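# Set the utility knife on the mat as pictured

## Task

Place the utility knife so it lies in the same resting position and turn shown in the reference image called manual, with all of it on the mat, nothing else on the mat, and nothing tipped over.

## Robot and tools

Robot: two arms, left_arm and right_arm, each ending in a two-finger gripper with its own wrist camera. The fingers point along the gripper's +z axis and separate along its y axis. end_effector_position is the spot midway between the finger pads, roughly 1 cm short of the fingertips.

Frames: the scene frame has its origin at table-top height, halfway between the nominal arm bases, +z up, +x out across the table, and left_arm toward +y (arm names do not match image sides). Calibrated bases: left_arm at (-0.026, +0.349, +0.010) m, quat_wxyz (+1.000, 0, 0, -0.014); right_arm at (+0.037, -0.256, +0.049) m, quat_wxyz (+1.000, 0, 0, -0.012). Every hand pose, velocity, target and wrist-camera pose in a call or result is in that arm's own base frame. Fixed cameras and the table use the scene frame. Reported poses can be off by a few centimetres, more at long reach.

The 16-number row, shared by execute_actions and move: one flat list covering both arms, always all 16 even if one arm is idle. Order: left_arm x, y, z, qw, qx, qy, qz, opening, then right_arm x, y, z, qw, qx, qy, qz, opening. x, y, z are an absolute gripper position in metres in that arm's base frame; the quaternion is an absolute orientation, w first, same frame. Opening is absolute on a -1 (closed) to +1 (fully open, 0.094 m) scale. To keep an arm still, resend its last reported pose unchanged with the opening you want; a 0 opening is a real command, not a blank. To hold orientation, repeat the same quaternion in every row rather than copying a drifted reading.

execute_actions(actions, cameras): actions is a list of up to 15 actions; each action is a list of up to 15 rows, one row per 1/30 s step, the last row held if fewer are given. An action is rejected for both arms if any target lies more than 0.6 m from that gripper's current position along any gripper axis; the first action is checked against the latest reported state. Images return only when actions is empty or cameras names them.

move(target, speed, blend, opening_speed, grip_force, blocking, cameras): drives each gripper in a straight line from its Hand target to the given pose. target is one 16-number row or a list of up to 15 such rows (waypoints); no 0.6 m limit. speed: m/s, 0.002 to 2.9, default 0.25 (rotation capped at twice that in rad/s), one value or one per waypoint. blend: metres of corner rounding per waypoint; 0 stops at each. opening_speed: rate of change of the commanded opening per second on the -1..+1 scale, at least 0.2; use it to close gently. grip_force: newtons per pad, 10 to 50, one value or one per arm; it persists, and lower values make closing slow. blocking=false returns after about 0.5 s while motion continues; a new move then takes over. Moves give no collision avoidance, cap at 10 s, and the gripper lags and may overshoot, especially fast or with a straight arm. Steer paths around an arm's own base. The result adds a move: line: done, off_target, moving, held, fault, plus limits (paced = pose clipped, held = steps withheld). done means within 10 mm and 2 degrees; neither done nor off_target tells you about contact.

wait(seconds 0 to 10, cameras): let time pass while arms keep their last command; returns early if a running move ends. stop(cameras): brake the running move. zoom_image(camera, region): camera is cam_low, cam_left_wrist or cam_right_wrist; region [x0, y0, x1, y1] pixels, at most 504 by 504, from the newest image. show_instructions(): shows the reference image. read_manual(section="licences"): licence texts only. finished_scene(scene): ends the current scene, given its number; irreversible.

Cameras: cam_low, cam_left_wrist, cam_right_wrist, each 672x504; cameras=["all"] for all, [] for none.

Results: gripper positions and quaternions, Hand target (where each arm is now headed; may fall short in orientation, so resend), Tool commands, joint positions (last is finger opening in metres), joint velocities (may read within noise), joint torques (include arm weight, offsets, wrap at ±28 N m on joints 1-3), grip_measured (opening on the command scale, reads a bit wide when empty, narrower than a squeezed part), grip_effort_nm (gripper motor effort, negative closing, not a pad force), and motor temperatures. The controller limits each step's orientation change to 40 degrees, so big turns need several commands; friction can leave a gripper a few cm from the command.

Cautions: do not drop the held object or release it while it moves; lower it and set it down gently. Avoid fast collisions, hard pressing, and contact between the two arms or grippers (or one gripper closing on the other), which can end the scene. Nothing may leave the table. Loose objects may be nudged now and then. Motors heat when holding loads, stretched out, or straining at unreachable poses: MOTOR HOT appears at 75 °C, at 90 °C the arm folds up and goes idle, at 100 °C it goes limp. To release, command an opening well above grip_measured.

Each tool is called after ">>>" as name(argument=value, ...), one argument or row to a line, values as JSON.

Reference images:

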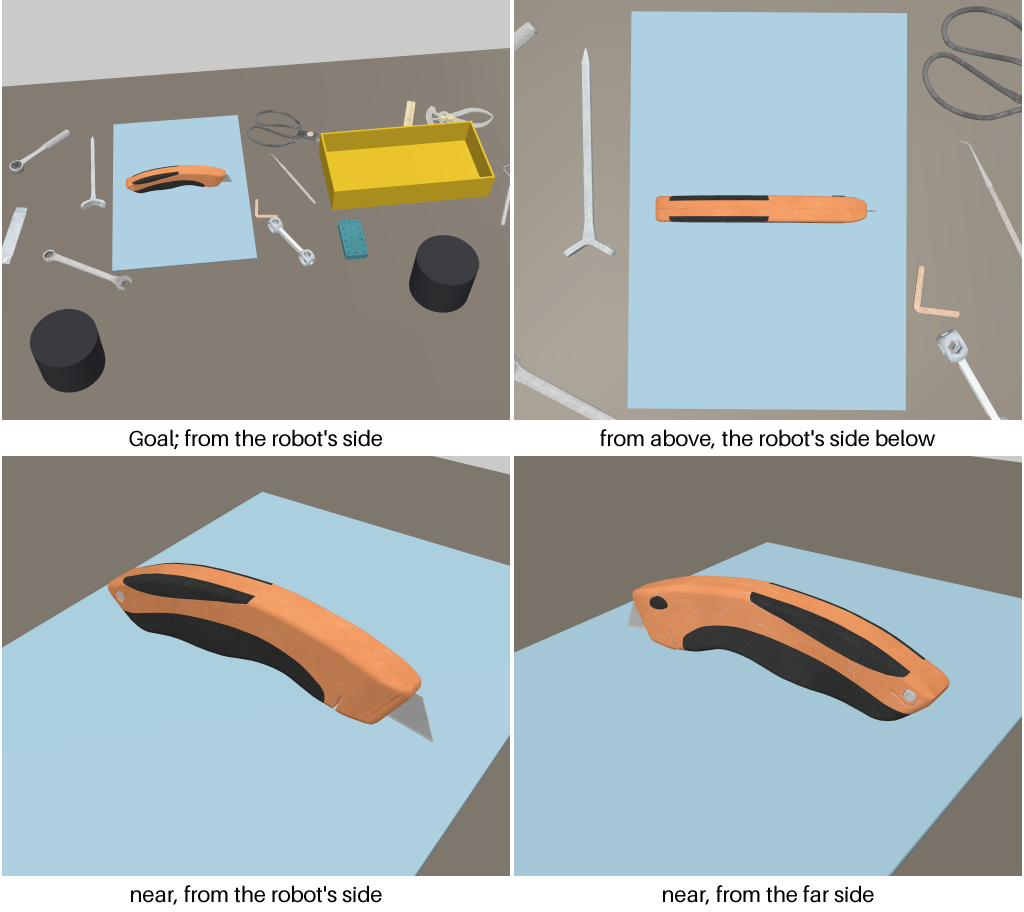

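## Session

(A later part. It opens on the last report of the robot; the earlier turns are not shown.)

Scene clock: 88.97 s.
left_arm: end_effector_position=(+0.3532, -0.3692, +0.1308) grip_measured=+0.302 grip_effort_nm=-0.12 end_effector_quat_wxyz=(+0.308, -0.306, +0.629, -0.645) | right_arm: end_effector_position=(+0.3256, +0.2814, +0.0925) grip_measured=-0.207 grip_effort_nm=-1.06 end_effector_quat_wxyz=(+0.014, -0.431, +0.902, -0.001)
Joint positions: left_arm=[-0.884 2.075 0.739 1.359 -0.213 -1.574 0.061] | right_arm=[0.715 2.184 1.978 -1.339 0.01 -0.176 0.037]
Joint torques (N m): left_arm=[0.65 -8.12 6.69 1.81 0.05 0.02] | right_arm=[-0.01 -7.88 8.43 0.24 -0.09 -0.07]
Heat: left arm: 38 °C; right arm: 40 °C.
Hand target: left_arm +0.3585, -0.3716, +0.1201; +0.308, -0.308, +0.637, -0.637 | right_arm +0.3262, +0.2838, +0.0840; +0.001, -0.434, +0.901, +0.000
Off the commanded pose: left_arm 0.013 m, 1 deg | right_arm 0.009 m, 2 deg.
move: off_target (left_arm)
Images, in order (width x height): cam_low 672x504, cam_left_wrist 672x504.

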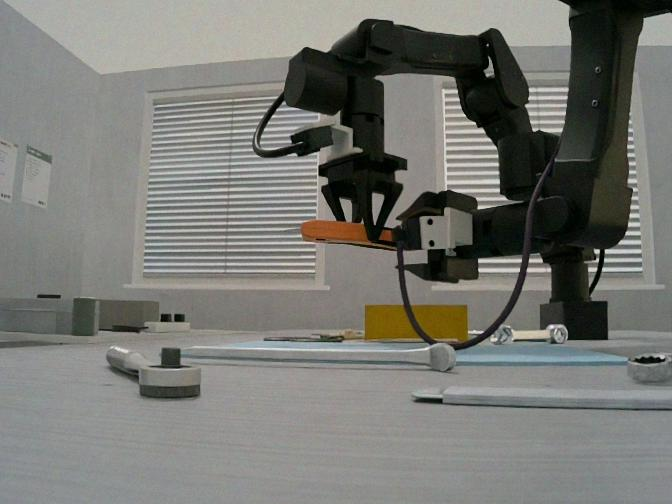

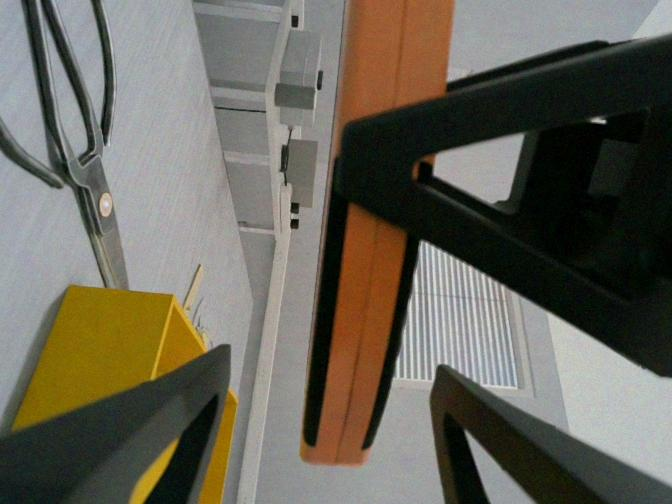

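>>> move(
  target=[0.3590, -0.3720, 0.120, 0.3078, -0.3078, 0.6366, -0.6366, -0.85, 0.3264, 0.284, 0.084, 0, -0.4337, 0.9011, 0, -0.6],
  speed=0.05,
  opening_speed=0.6,
  cameras=["cam_left_wrist", "cam_low", "cam_right_wrist"],
)

Scene clock: 94.40 s.
left_arm: end_effector_position=(+0.3537, -0.3702, +0.1330) grip_measured=-0.540 grip_effort_nm=-1.03 end_effector_quat_wxyz=(+0.308, -0.305, +0.627, -0.647) | right_arm: end_effector_position=(+0.3257, +0.2812, +0.0913) grip_measured=-0.207 grip_effort_nm=-1.06 end_effector_quat_wxyz=(+0.012, -0.432, +0.902, -0.003)
Joint positions: left_arm=[-0.884 2.075 0.743 1.361 -0.211 -1.574 0.022] | right_arm=[0.715 2.187 1.978 -1.339 0.012 -0.178 0.037]
Joint torques (N m): left_arm=[0.65 -8.14 6.28 1.79 0.04 0.02] | right_arm=[0.01 -8.08 8.5 0.24 -0.12 -0.04]
Heat: left arm: 38 °C; right arm: 41 °C.
Hand target: left_arm +0.3585, -0.3715, +0.1201; +0.308, -0.308, +0.637, -0.637 | right_arm +0.3262, +0.2838, +0.0840; +0.001, -0.434, +0.901, +0.000
Off the commanded pose: left_arm 0.014 m, 2 deg | right_arm 0.008 m, 1 deg.
move: off_target (left_arm)

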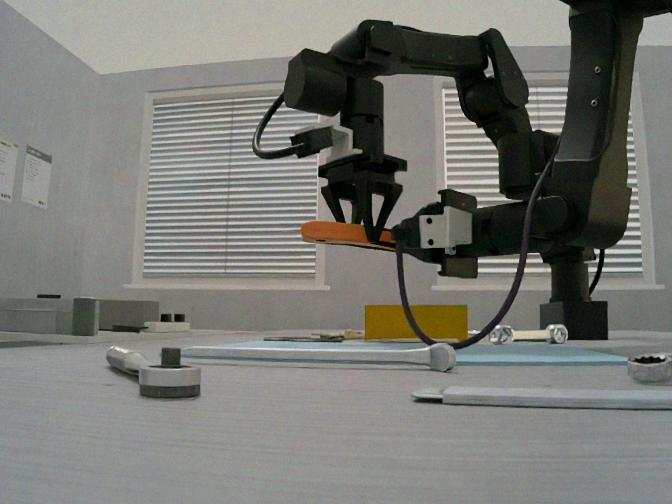

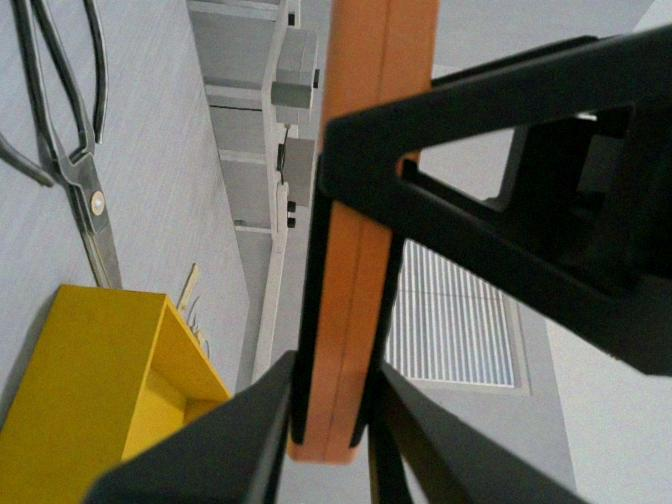

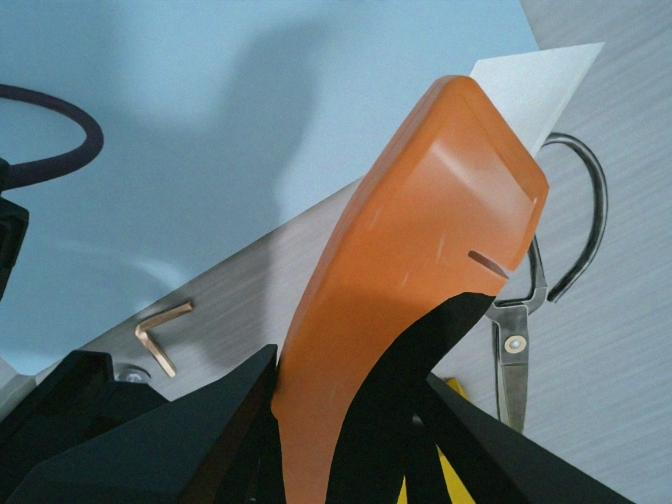

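>>> move(
  target=[
    [0.3590, -0.3720, 0.120, 0.3078, -0.3078, 0.6366, -0.6366, -0.85, 0.3264, 0.284, 0.084, 0, -0.4337, 0.9011, 0, 0.12],
    [0.3590, -0.3720, 0.120, 0.3078, -0.3078, 0.6366, -0.6366, -0.85, 0.3264, 0.284, 0.145, 0, -0.4337, 0.9011, 0, 0.12],
  ],
  speed=0.1,
  cameras=["cam_left_wrist", "cam_low", "cam_right_wrist"],
)

Scene clock: 97.07 s.
left_arm: end_effector_position=(+0.3535, -0.3706, +0.1284) grip_measured=-0.540 grip_effort_nm=-1.03 end_effector_quat_wxyz=(+0.306, -0.306, +0.633, -0.641) | right_arm: end_effector_position=(+0.3269, +0.2824, +0.1496) grip_measured=+0.118 grip_effort_nm=0.06 end_effector_quat_wxyz=(+0.028, -0.431, +0.902, +0.002)
Joint positions: left_arm=[-0.884 2.075 0.743 1.342 -0.209 -1.574 0.022] | right_arm=[0.715 2.199 2.23 -1.546 0.011 -0.178 0.053]
Joint torques (N m): left_arm=[0.64 -8.1 6.41 1.99 0.02 0.02] | right_arm=[-0.05 -8.91 7.71 0.3 -0.08 -0.05]
Heat: left arm: 39 °C; right arm: 41 °C.
Hand target: left_arm +0.3586, -0.3717, +0.1201; +0.308, -0.308, +0.637, -0.637 | right_arm +0.3262, +0.2838, +0.1447; +0.017, -0.434, +0.901, +0.005
Off the commanded pose: left_arm 0.010 m, 1 deg | right_arm 0.005 m, 3 deg.
joint sent to its limit (right arm) — joint 4 (wrist pitch), lower limit. The joint targets still meet the commanded pose.
move: off_target (right_arm)

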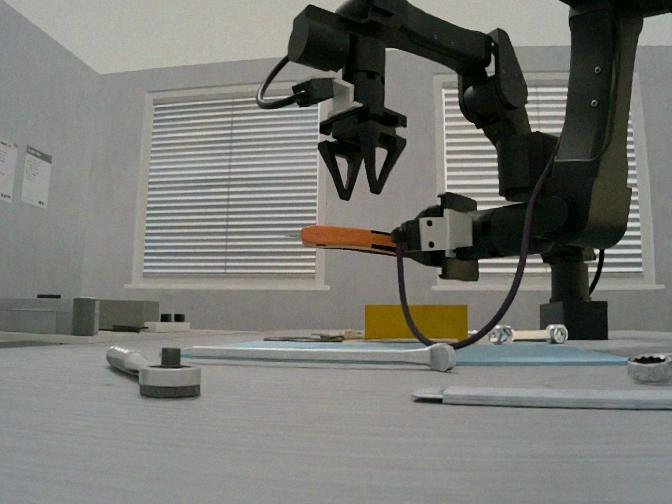

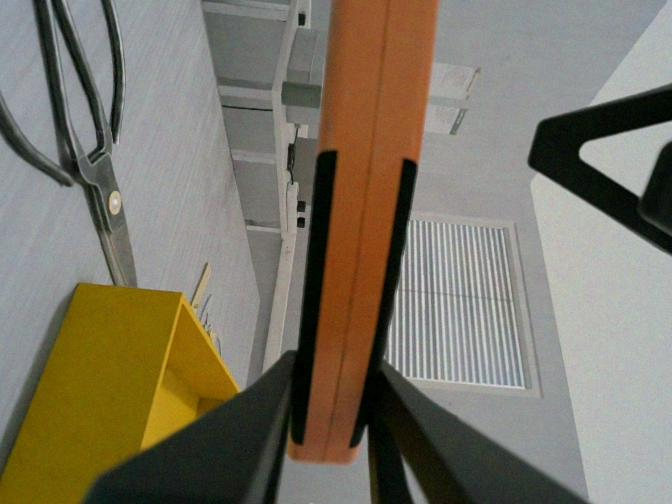

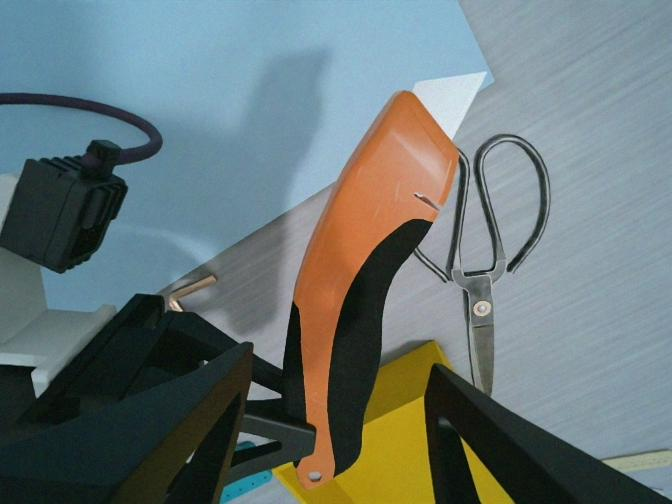

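>>> move(
  target=[
    [0.3068, -0.333, 0.150, 0.3078, -0.3078, 0.6366, -0.6366, -0.85, 0.329, 0.164, 0.22, 0.2150, -0.35, 0.912, 0.06, 0.12],
    [0.3116, -0.1904, 0.26, 0.2169, 0.2440, 0.8439, -0.4257, -0.85, 0.22, 0.12, 0.27, 0.3262, -0.2826, 0.8962, 0.1028, 0.12],
    [0.3395, -0.1156, 0.11, 0.0407, 0.6961, 0.7159, -0.0395, -0.85, 0.22, 0.12, 0.27, 0.3262, -0.2826, 0.8962, 0.1028, 0.12],
  ],
  speed=0.3,
  blend=[0.02, 0.02, 0],
  cameras=["all"],
)

Scene clock: 112.20 s.
left_arm: end_effector_position=(+0.3404, -0.1121, +0.1196) grip_measured=-0.540 grip_effort_nm=-1.03 end_effector_quat_wxyz=(+0.048, +0.691, +0.721, -0.031) | right_arm: end_effector_position=(+0.2269, +0.1233, +0.2786) grip_measured=+0.118 grip_effort_nm=0.06 end_effector_quat_wxyz=(+0.342, -0.287, +0.889, +0.099)
Joint positions: left_arm=[-0.271 1.848 1.593 -1.261 0.1 1.254 0.022] | right_arm=[0.407 0.99 1.277 -1.139 -0.124 -0.171 0.053]
Joint torques (N m): left_arm=[-0.61 -8.62 5.64 0.48 0.14 0.11] | right_arm=[-0.87 -1.8 5.01 1.33 -0.18 0.07]
Heat: left arm: 39 °C; right arm: 40 °C.
Hand target: left_arm +0.3392, -0.1155, +0.1101; +0.041, +0.696, +0.716, -0.040 | right_arm +0.2201, +0.1202, +0.2702; +0.326, -0.282, +0.896, +0.103
Off the commanded pose: left_arm 0.010 m, 2 deg | right_arm 0.012 m, 2 deg.
move: off_target (right_arm)

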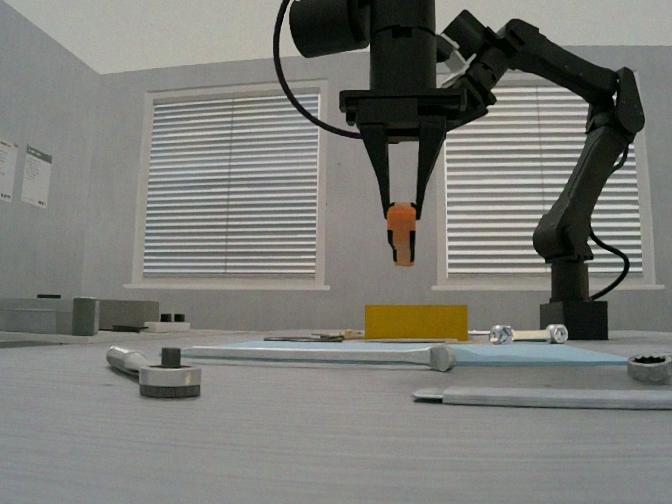

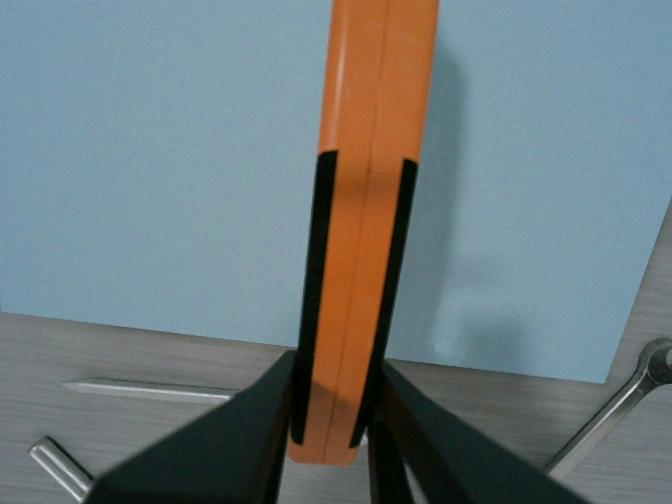

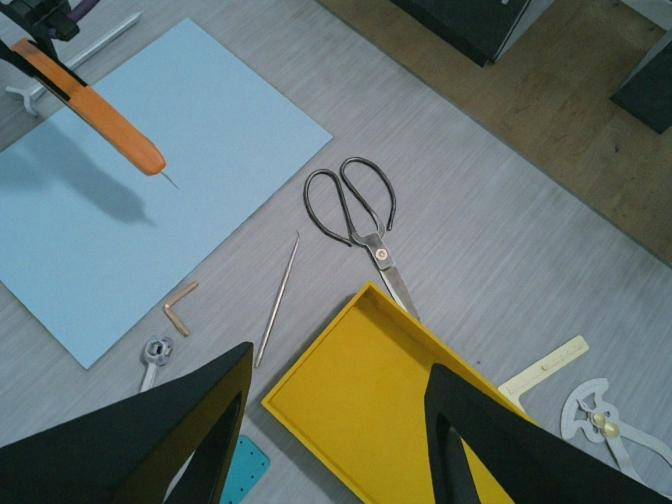

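>>> move(
  target=[0.3395, -0.1156, 0.030, 0.0407, 0.6961, 0.7159, -0.0395, -0.85, 0.22, 0.12, 0.27, 0.3262, -0.2826, 0.8962, 0.1028, 0.12],
  speed=0.15,
  cameras=["all"],
)

Scene clock: 115.03 s.
left_arm: end_effector_position=(+0.3414, -0.1120, +0.0376) grip_measured=-0.540 grip_effort_nm=-1.03 end_effector_quat_wxyz=(+0.045, +0.691, +0.721, -0.032) | right_arm: end_effector_position=(+0.2269, +0.1233, +0.2786) grip_measured=+0.118 grip_effort_nm=0.06 end_effector_quat_wxyz=(+0.342, -0.287, +0.889, +0.099)
Joint positions: left_arm=[-0.271 1.91 1.345 -0.957 0.098 1.256 0.022] | right_arm=[0.407 0.99 1.277 -1.139 -0.124 -0.17 0.053]
Joint torques (N m): left_arm=[-0.59 -9.18 5.7 0.46 0.16 0.09] | right_arm=[-0.85 -1.89 5 1.35 -0.19 0.09]
Heat: left arm: 39 °C; right arm: 40 °C.
Hand target: left_arm +0.3393, -0.1155, +0.0301; +0.041, +0.696, +0.716, -0.039 | right_arm +0.2201, +0.1202, +0.2702; +0.326, -0.283, +0.896, +0.103
Off the commanded pose: left_arm 0.009 m, 1 deg | right_arm 0.012 m, 2 deg.
move: off_target (right_arm)

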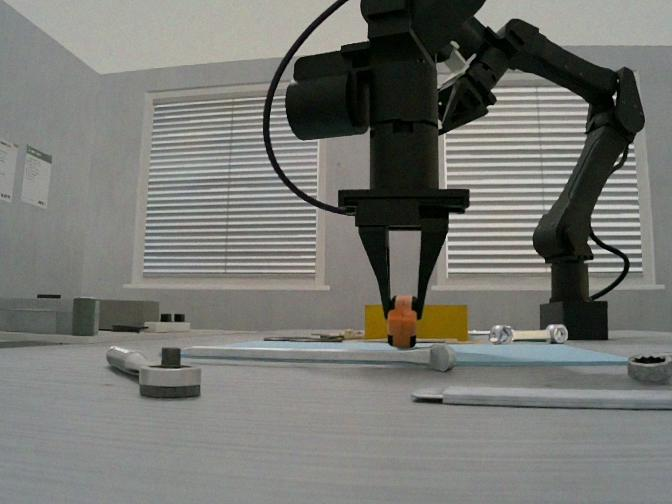

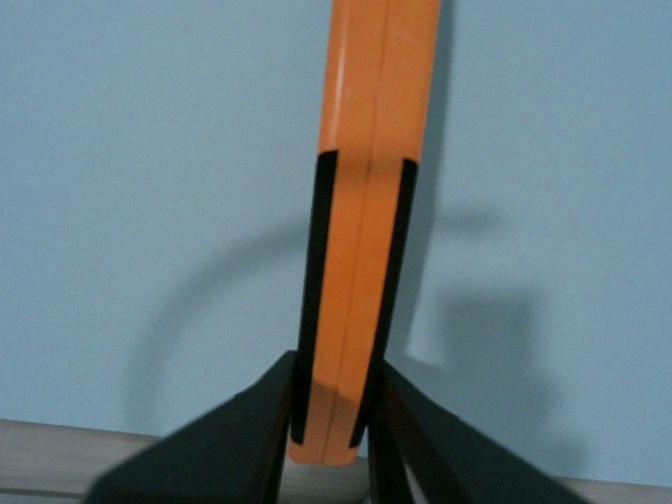

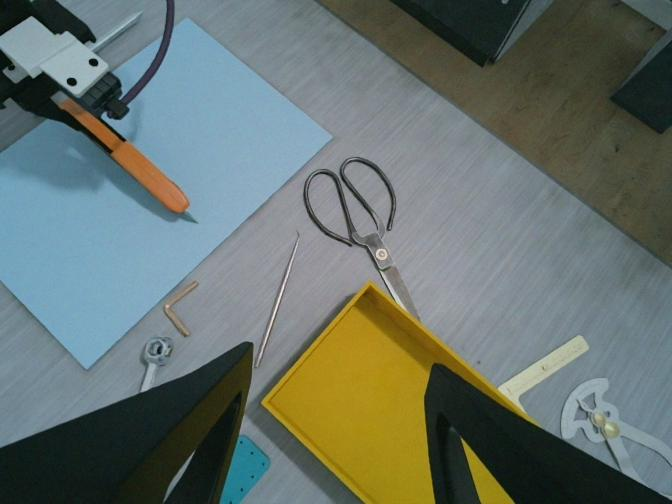

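>>> move(
  target=[0.3395, -0.1156, 0.010, 0.0407, 0.6961, 0.7159, -0.0395, -0.85, 0.22, 0.12, 0.27, 0.3262, -0.2826, 0.8962, 0.1028, 0.12],
  speed=0.08,
  cameras=["cam_low", "cam_right_wrist"],
)

Scene clock: 117.20 s.
left_arm: end_effector_position=(+0.3449, -0.1143, +0.0296) grip_measured=-0.541 grip_effort_nm=-1.03 end_effector_quat_wxyz=(+0.057, +0.691, +0.720, -0.029) | right_arm: end_effector_position=(+0.2269, +0.1233, +0.2786) grip_measured=+0.118 grip_effort_nm=0.06 end_effector_quat_wxyz=(+0.342, -0.287, +0.889, +0.099)
Joint positions: left_arm=[-0.271 1.915 1.315 -0.899 0.105 1.256 0.022] | right_arm=[0.407 0.99 1.277 -1.139 -0.124 -0.17 0.053]
Joint torques (N m): left_arm=[-0.58 -7.31 4.33 0.7 0.09 0.08] | right_arm=[-0.76 -1.91 4.86 1.34 -0.2 0.11]
Heat: left arm: 39 °C; right arm: 40 °C.
Hand target: left_arm +0.3387, -0.1153, +0.0108; +0.041, +0.696, +0.716, -0.040 | right_arm +0.2201, +0.1202, +0.2702; +0.326, -0.283, +0.896, +0.103
Off the commanded pose: left_arm 0.020 m, 2 deg | right_arm 0.012 m, 2 deg.
move: off_target (left_arm, right_arm)
Images, in order (width x height): cam_low 672x504, cam_right_wrist 672x504.

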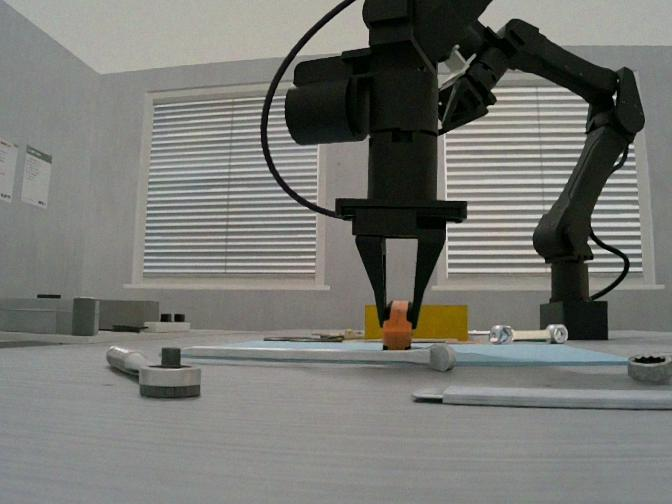

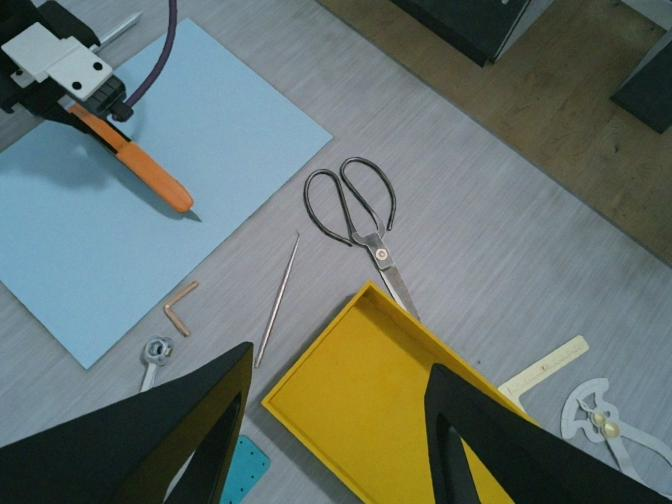

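>>> zoom_image(
  camera="cam_low",
  region=[310, 250, 490, 385],
)

>>> zoom_image(
  camera="cam_right_wrist",
  region=[0, 0, 260, 260],
)

Scaled by 2.800 from the camera's 672x504 image, which has a finer 960x720 frame.

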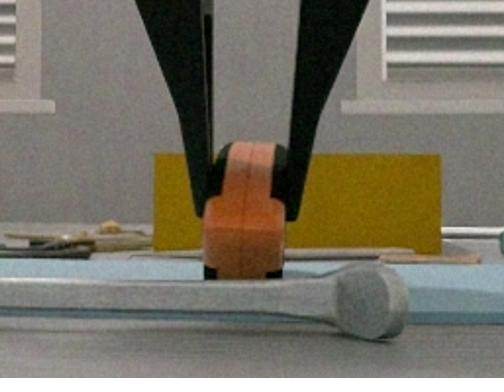

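Scaled by 1.938 from the camera's 672x504 image, which has a finer 960x720 frame.

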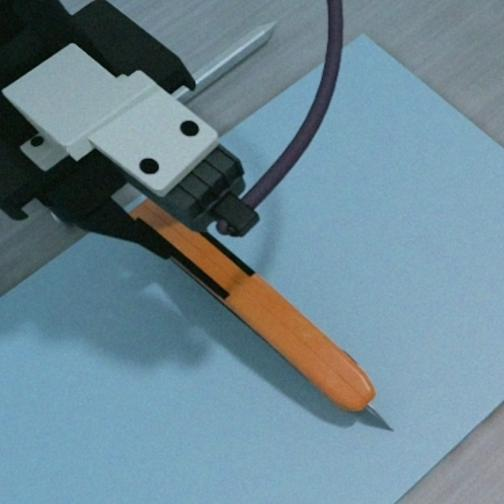

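>>> move(
  target=[0.3370, -0.1156, 0.000, 0.0407, 0.6961, 0.7159, -0.0395, -0.85, 0.22, 0.12, 0.27, 0.3262, -0.2826, 0.8962, 0.1028, 0.12],
  speed=0.08,
  cameras=["cam_low", "cam_right_wrist", "cam_left_wrist"],
)

Scene clock: 120.03 s.
left_arm: end_effector_position=(+0.3445, -0.1145, +0.0271) grip_measured=-0.541 grip_effort_nm=-1.03 end_effector_quat_wxyz=(+0.058, +0.691, +0.719, -0.029) | right_arm: end_effector_position=(+0.2269, +0.1233, +0.2786) grip_measured=+0.118 grip_effort_nm=0.06 end_effector_quat_wxyz=(+0.342, -0.287, +0.889, +0.099)
Joint positions: left_arm=[-0.271 1.915 1.304 -0.886 0.107 1.256 0.022] | right_arm=[0.407 0.99 1.277 -1.139 -0.124 -0.17 0.053]
Joint torques (N m): left_arm=[-0.73 -6.86 2.58 1 0.08 0.06] | right_arm=[-0.76 -1.87 5.03 1.36 -0.2 0.07]
Heat: left arm: 39 °C; right arm: 39 °C.
Hand target: left_arm +0.3356, -0.1150, +0.0016; +0.040, +0.696, +0.716, -0.040 | right_arm +0.2201, +0.1202, +0.2702; +0.326, -0.282, +0.896, +0.103
Off the commanded pose: left_arm 0.028 m, 2 deg | right_arm 0.012 m, 2 deg.
move: off_target (left_arm, right_arm)

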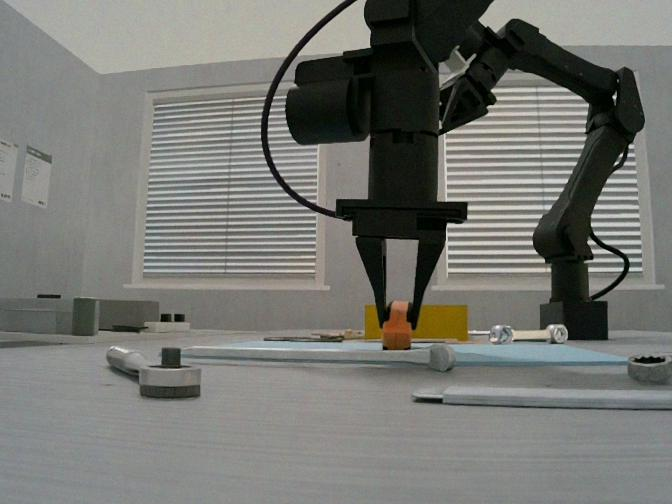

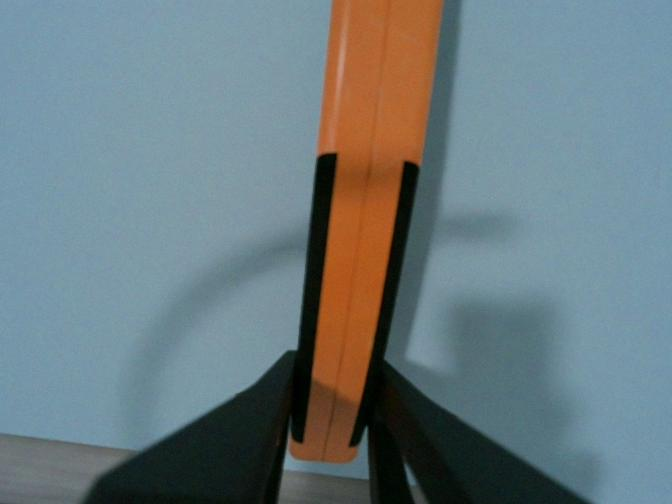

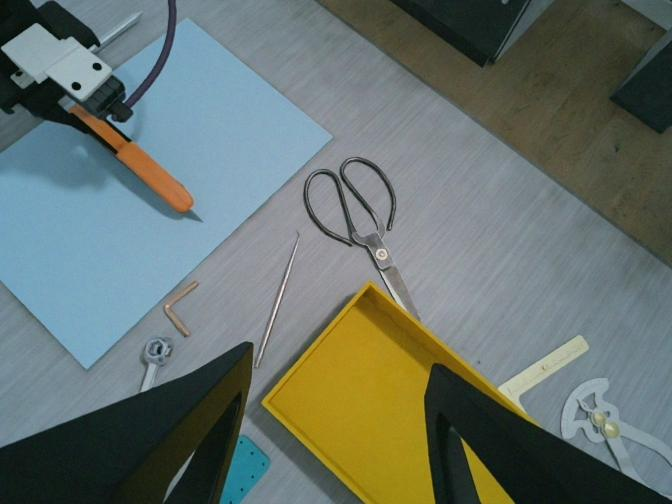

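>>> zoom_image(
  camera="cam_right_wrist",
  region=[60, 90, 240, 240],
)

>>> zoom_image(
  camera="cam_low",
  region=[340, 280, 470, 380],
)

Scaled by 2.800 from the camera's 672x504 image, which has a finer 960x720 frame.

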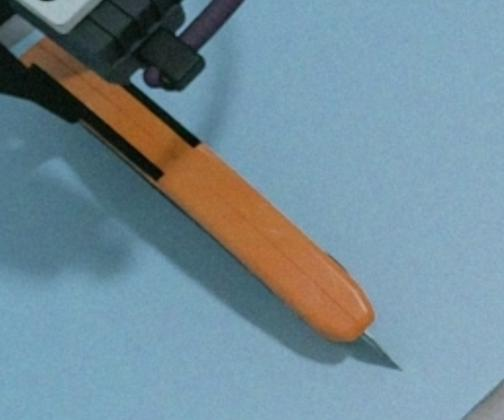

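Scaled by 3.877 from the camera's 672x504 image, which has a finer 960x720 frame.

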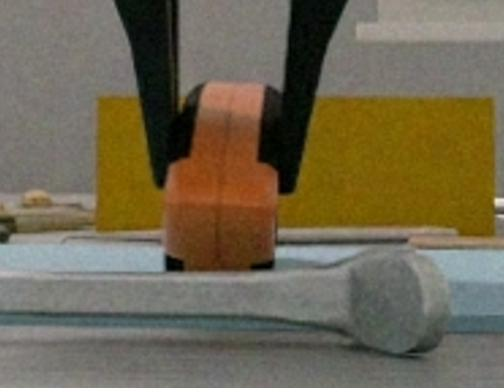

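>>> move(
  target=[0.3370, -0.1156, 0.004, 0.0407, 0.6961, 0.7159, -0.0395, -0.85, 0.212, 0.212, 0.09, 0.5430, -0.3096, 0.7474, 0.2249, -0.9],
  speed=0.3,
  cameras=["cam_right_wrist"],
)

Scene clock: 127.90 s.
left_arm: end_effector_position=(+0.3445, -0.1145, +0.0271) grip_measured=-0.541 grip_effort_nm=-1.03 end_effector_quat_wxyz=(+0.058, +0.691, +0.719, -0.029) | right_arm: end_effector_position=(+0.2154, +0.2147, +0.0985) grip_measured=-0.898 grip_effort_nm=-0.12 end_effector_quat_wxyz=(+0.550, -0.310, +0.741, +0.228)
Joint positions: left_arm=[-0.271 1.915 1.304 -0.886 0.107 1.256 0.022] | right_arm=[0.77 1 0.024 0.68 -0.017 -0.008 0.005]
Joint torques (N m): left_arm=[-0.73 -7.28 3.28 0.85 0.09 0.06] | right_arm=[0.65 -0.53 4.9 2.08 0.08 0.09]
Heat: left arm: 38 °C; right arm: 39 °C.
Hand target: left_arm +0.3360, -0.1152, +0.0052; +0.041, +0.696, +0.716, -0.040 | right_arm +0.2120, +0.2120, +0.0901; +0.543, -0.310, +0.748, +0.225
Off the commanded pose: left_arm 0.024 m, 2 deg | right_arm 0.010 m, 1 deg.
move: off_target (left_arm)
Images, in order (width x height): cam_right_wrist 672x504.

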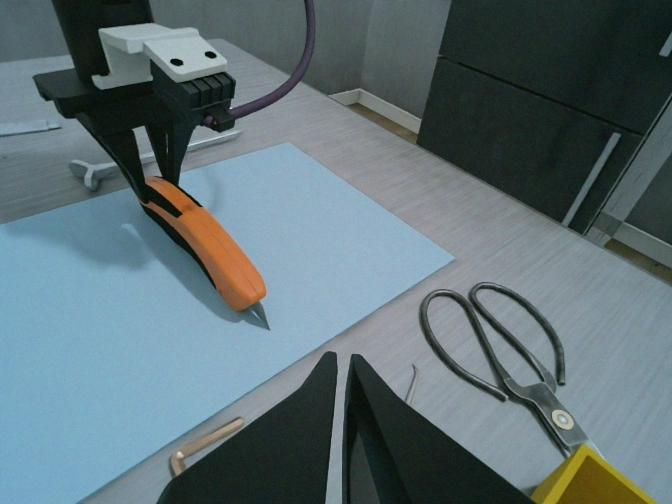

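>>> zoom_image(
  camera="cam_right_wrist",
  region=[100, 150, 300, 350],
)

Scaled by 2.520 from the camera's 672x504 image, which has a finer 960x720 frame.

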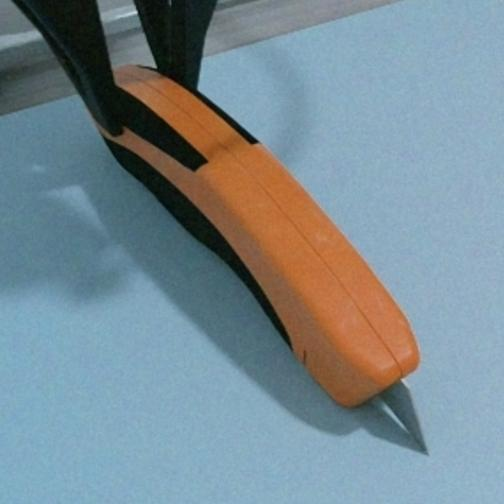

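>>> move(
  target=[0.3350, -0.1156, 0.020, 0.0562, 0.6934, 0.7149, -0.0729, -0.85, 0.2121, 0.2121, 0.0901, 0.5430, -0.3096, 0.7474, 0.2249, -0.9],
  speed=0.15,
  cameras=["cam_right_wrist"],
)

Scene clock: 133.97 s.
left_arm: end_effector_position=(+0.3440, -0.1137, +0.0286) grip_measured=-0.541 grip_effort_nm=-1.02 end_effector_quat_wxyz=(+0.068, +0.692, +0.717, -0.048) | right_arm: end_effector_position=(+0.2155, +0.2148, +0.0987) grip_measured=-0.898 grip_effort_nm=-0.12 end_effector_quat_wxyz=(+0.550, -0.310, +0.741, +0.228)
Joint positions: left_arm=[-0.247 1.914 1.306 -0.893 0.152 1.285 0.022] | right_arm=[0.77 1 0.024 0.681 -0.017 -0.008 0.005]
Joint torques (N m): left_arm=[0.35 -8.9 5.61 0.21 0.44 0.09] | right_arm=[0.62 -0.47 4.94 2.1 0.11 0.02]
Heat: left arm: 38 °C; right arm: 39 °C.
Hand target: left_arm +0.3350, -0.1156, +0.0204; +0.056, +0.693, +0.715, -0.073 | right_arm +0.2121, +0.2121, +0.0903; +0.543, -0.310, +0.747, +0.225
Off the commanded pose: left_arm 0.013 m, 3 deg | right_arm 0.010 m, 1 deg.
move: off_target (left_arm)
Images, in order (width x height): cam_right_wrist 672x504.

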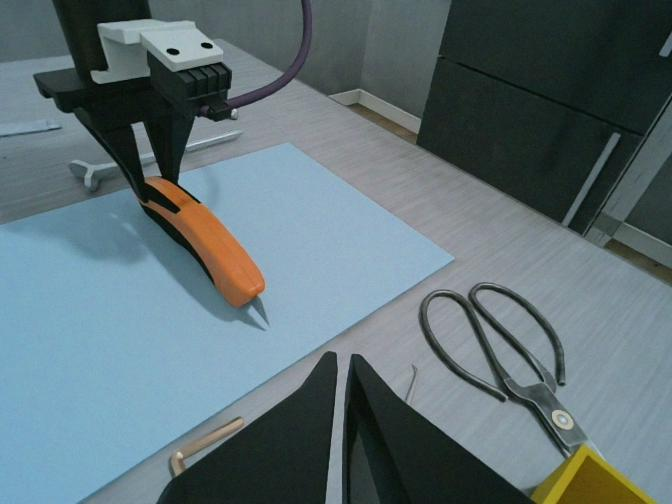

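>>> move(
  target=[0.3350, -0.1156, 0.004, 0.0640, 0.6925, 0.7141, -0.0810, -0.85, 0.2121, 0.2121, 0.0901, 0.5430, -0.3096, 0.7474, 0.2249, -0.9],
  speed=0.08,
  cameras=["cam_right_wrist", "cam_low"],
)

Scene clock: 135.27 s.
left_arm: end_effector_position=(+0.3449, -0.1137, +0.0278) grip_measured=-0.541 grip_effort_nm=-1.03 end_effector_quat_wxyz=(+0.077, +0.691, +0.716, -0.058) | right_arm: end_effector_position=(+0.2155, +0.2148, +0.0987) grip_measured=-0.898 grip_effort_nm=-0.12 end_effector_quat_wxyz=(+0.550, -0.310, +0.741, +0.228)
Joint positions: left_arm=[-0.233 1.914 1.299 -0.881 0.178 1.295 0.022] | right_arm=[0.77 1 0.024 0.681 -0.017 -0.008 0.005]
Joint torques (N m): left_arm=[0.2 -7.23 2.82 0.82 0.41 0.09] | right_arm=[0.66 -0.53 5.07 2.14 0.11 0.05]
Heat: left arm: 38 °C; right arm: 39 °C.
Hand target: left_arm +0.3340, -0.1152, +0.0054; +0.064, +0.692, +0.714, -0.081 | right_arm +0.2121, +0.2121, +0.0903; +0.543, -0.310, +0.747, +0.225
Off the commanded pose: left_arm 0.026 m, 3 deg | right_arm 0.010 m, 1 deg.
move: off_target (left_arm)
Images, in order (width x height): cam_low 672x504, cam_right_wrist 672x504.

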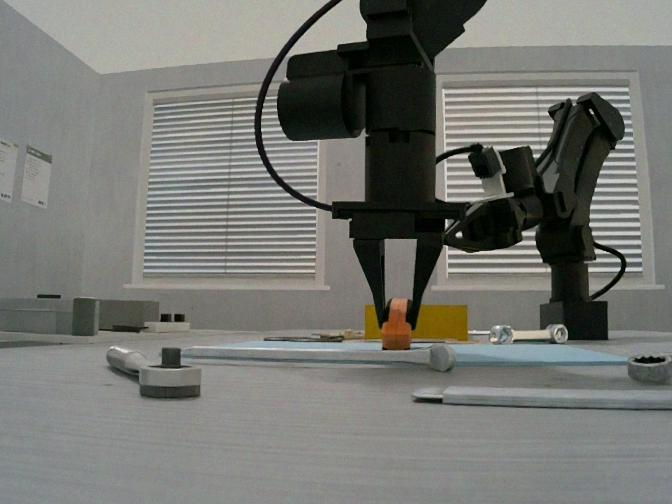

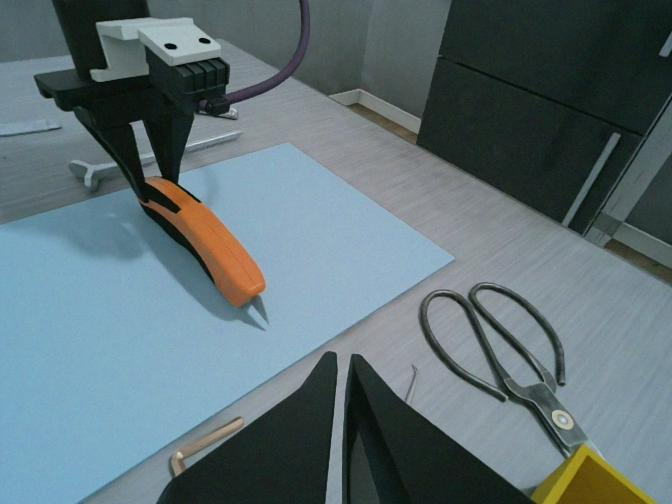

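>>> move(
  target=[0.3320, -0.1156, -0.010, 0.0640, 0.6925, 0.7141, -0.0810, -0.85, 0.2121, 0.2121, 0.0901, 0.5430, -0.3096, 0.7474, 0.2249, -0.9],
  speed=0.08,
  cameras=["cam_right_wrist"],
)

Scene clock: 136.43 s.
left_arm: end_effector_position=(+0.3442, -0.1148, +0.0258) grip_measured=-0.541 grip_effort_nm=-1.03 end_effector_quat_wxyz=(+0.087, +0.691, +0.715, -0.056) | right_arm: end_effector_position=(+0.2155, +0.2148, +0.0987) grip_measured=-0.898 grip_effort_nm=-0.12 end_effector_quat_wxyz=(+0.550, -0.310, +0.741, +0.228)
Joint positions: left_arm=[-0.232 1.899 1.267 -0.845 0.186 1.295 0.022] | right_arm=[0.77 1 0.024 0.681 -0.017 -0.008 0.005]
Joint torques (N m): left_arm=[-0.02 -5.07 1.77 1.06 0.32 0.09] | right_arm=[0.64 -0.51 5.08 2.11 0.08 0.08]
Heat: left arm: 38 °C; right arm: 39 °C.
Hand target: left_arm +0.3296, -0.1147, -0.0071; +0.063, +0.692, +0.714, -0.081 | right_arm +0.2121, +0.2121, +0.0903; +0.543, -0.310, +0.747, +0.225
Off the commanded pose: left_arm 0.038 m, 4 deg | right_arm 0.010 m, 1 deg.
move: off_target (left_arm)
Images, in order (width x height): cam_right_wrist 672x504.

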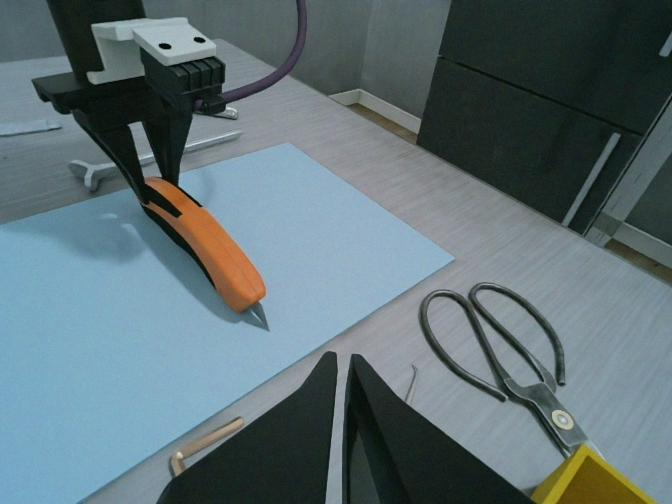

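>>> zoom_image(
  camera="cam_right_wrist",
  region=[100, 150, 300, 350],
)

Scaled by 2.520 from the camera's 672x504 image, which has a finer 960x720 frame.

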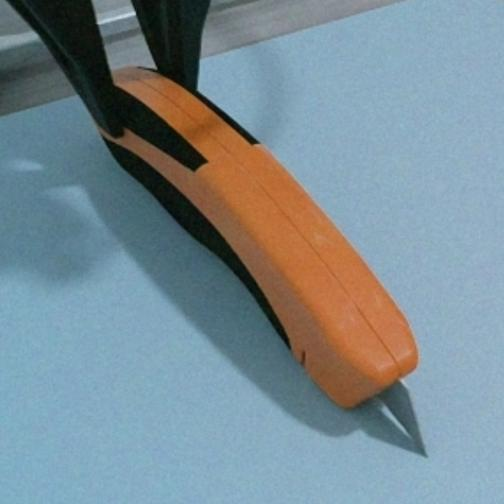

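>>> move(
  target=[0.3300, -0.1156, -0.012, 0.0640, 0.6925, 0.7141, -0.0810, -0.85, 0.2121, 0.2121, 0.0901, 0.5430, -0.3096, 0.7474, 0.2249, -0.9],
  speed=0.05,
  grip_force=[12, 50],
  cameras=["cam_right_wrist"],
)

Scene clock: 139.90 s.
left_arm: end_effector_position=(+0.3470, -0.1195, +0.0256) grip_measured=-0.528 grip_effort_nm=-0.33 end_effector_quat_wxyz=(+0.103, +0.691, +0.713, -0.060) | right_arm: end_effector_position=(+0.2155, +0.2148, +0.0987) grip_measured=-0.898 grip_effort_nm=-0.12 end_effector_quat_wxyz=(+0.550, -0.310, +0.741, +0.228)
Joint positions: left_arm=[-0.232 1.894 1.254 -0.811 0.209 1.295 0.022] | right_arm=[0.77 1 0.024 0.681 -0.017 -0.008 0.005]
Joint torques (N m): left_arm=[-0.18 -4.94 1.89 0.83 0.09 0.09] | right_arm=[0.57 -0.46 5 2.13 0.11 0.08]
Heat: left arm: 37 °C; right arm: 39 °C.
Hand target: left_arm +0.3277, -0.1149, -0.0087; +0.064, +0.692, +0.714, -0.081 | right_arm +0.2121, +0.2121, +0.0903; +0.543, -0.310, +0.747, +0.225
Off the commanded pose: left_arm 0.041 m, 5 deg | right_arm 0.010 m, 1 deg.
grip_force (N): 12, 50
move: off_target (left_arm)
Images, in order (width x height): cam_right_wrist 672x504.

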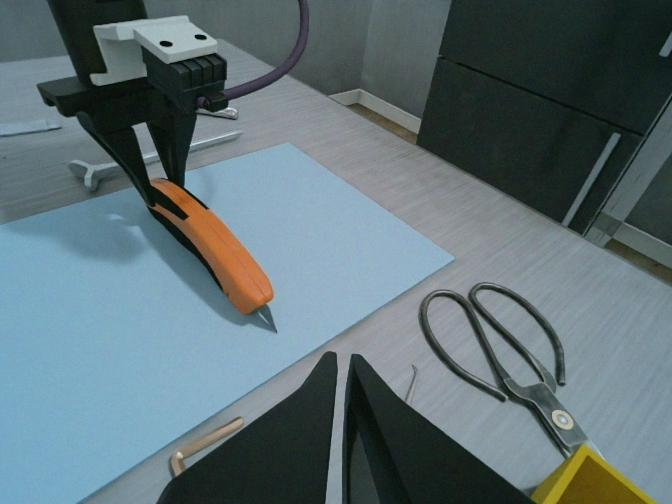

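>>> wait(
  seconds=0.1,
  cameras=["all"],
)

>>> zoom_image(
  camera="cam_right_wrist",
  region=[100, 150, 300, 350],
)

>>> zoom_image(
  camera="cam_low",
  region=[340, 280, 470, 380],
)

Scene clock: 144.87 s.
left_arm: end_effector_position=(+0.3471, -0.1197, +0.0256) grip_measured=-0.528 grip_effort_nm=-0.33 end_effector_quat_wxyz=(+0.104, +0.691, +0.713, -0.060) | right_arm: end_effector_position=(+0.2155, +0.2148, +0.0987) grip_measured=-0.898 grip_effort_nm=-0.12 end_effector_quat_wxyz=(+0.550, -0.310, +0.741, +0.228)
Joint positions: left_arm=[-0.232 1.894 1.253 -0.81 0.209 1.295 0.022] | right_arm=[0.77 1 0.024 0.681 -0.017 -0.008 0.005]
Joint torques (N m): left_arm=[-0.17 -4.96 1.89 0.82 0.08 0.08] | right_arm=[0.7 -0.61 5.08 2.1 0.08 0.06]
Heat: left arm: 37 °C; right arm: 39 °C.
Hand target: left_arm +0.3277, -0.1149, -0.0087; +0.064, +0.692, +0.714, -0.081 | right_arm +0.2121, +0.2121, +0.0903; +0.543, -0.310, +0.747, +0.225
Tool commands: left_gripper/opening=-0.85 right_gripper/opening=-0.9
Off the commanded pose: left_arm 0.041 m, 5 deg | right_arm 0.010 m, 1 deg.
grip_force (N): 12, 50
wait: 0.10 s; at rest from the start

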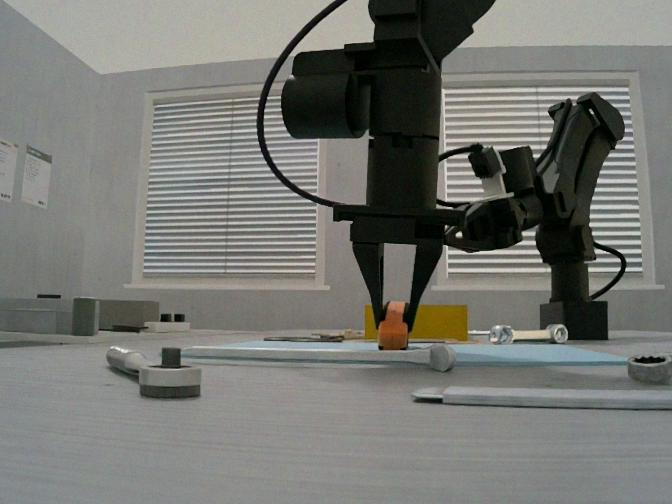

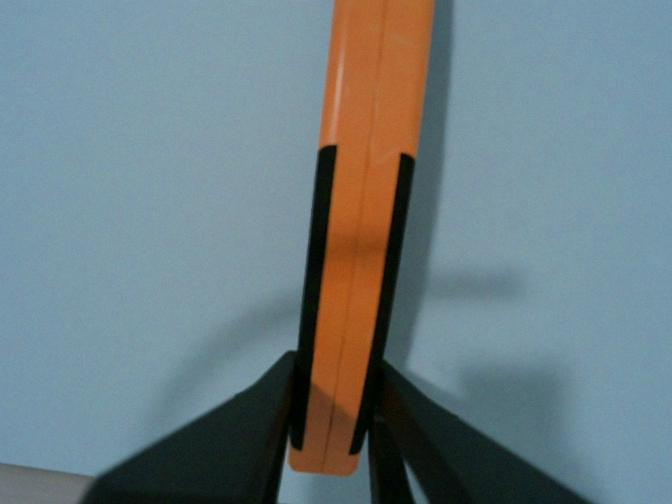

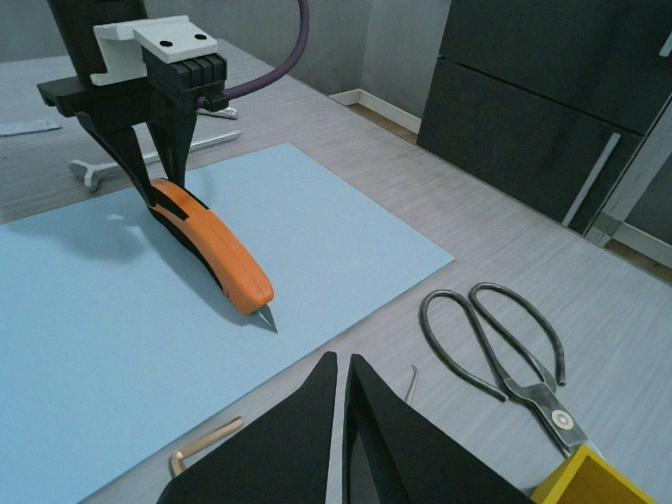

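Scaled by 2.520 from the camera's 672x504 image, which has a finer 960x720 frame.

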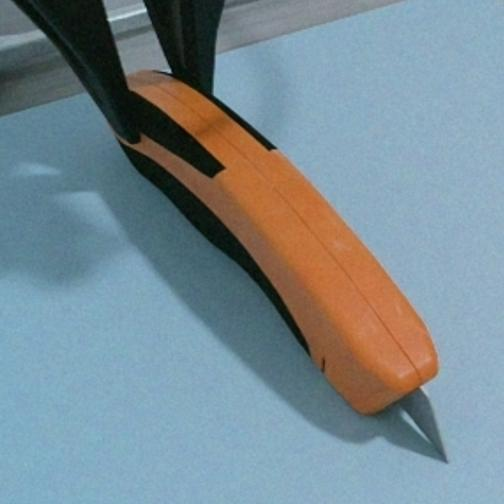

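Scaled by 3.877 from the camera's 672x504 image, which has a finer 960x720 frame.

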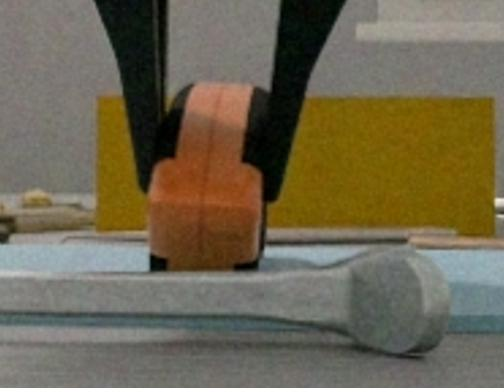

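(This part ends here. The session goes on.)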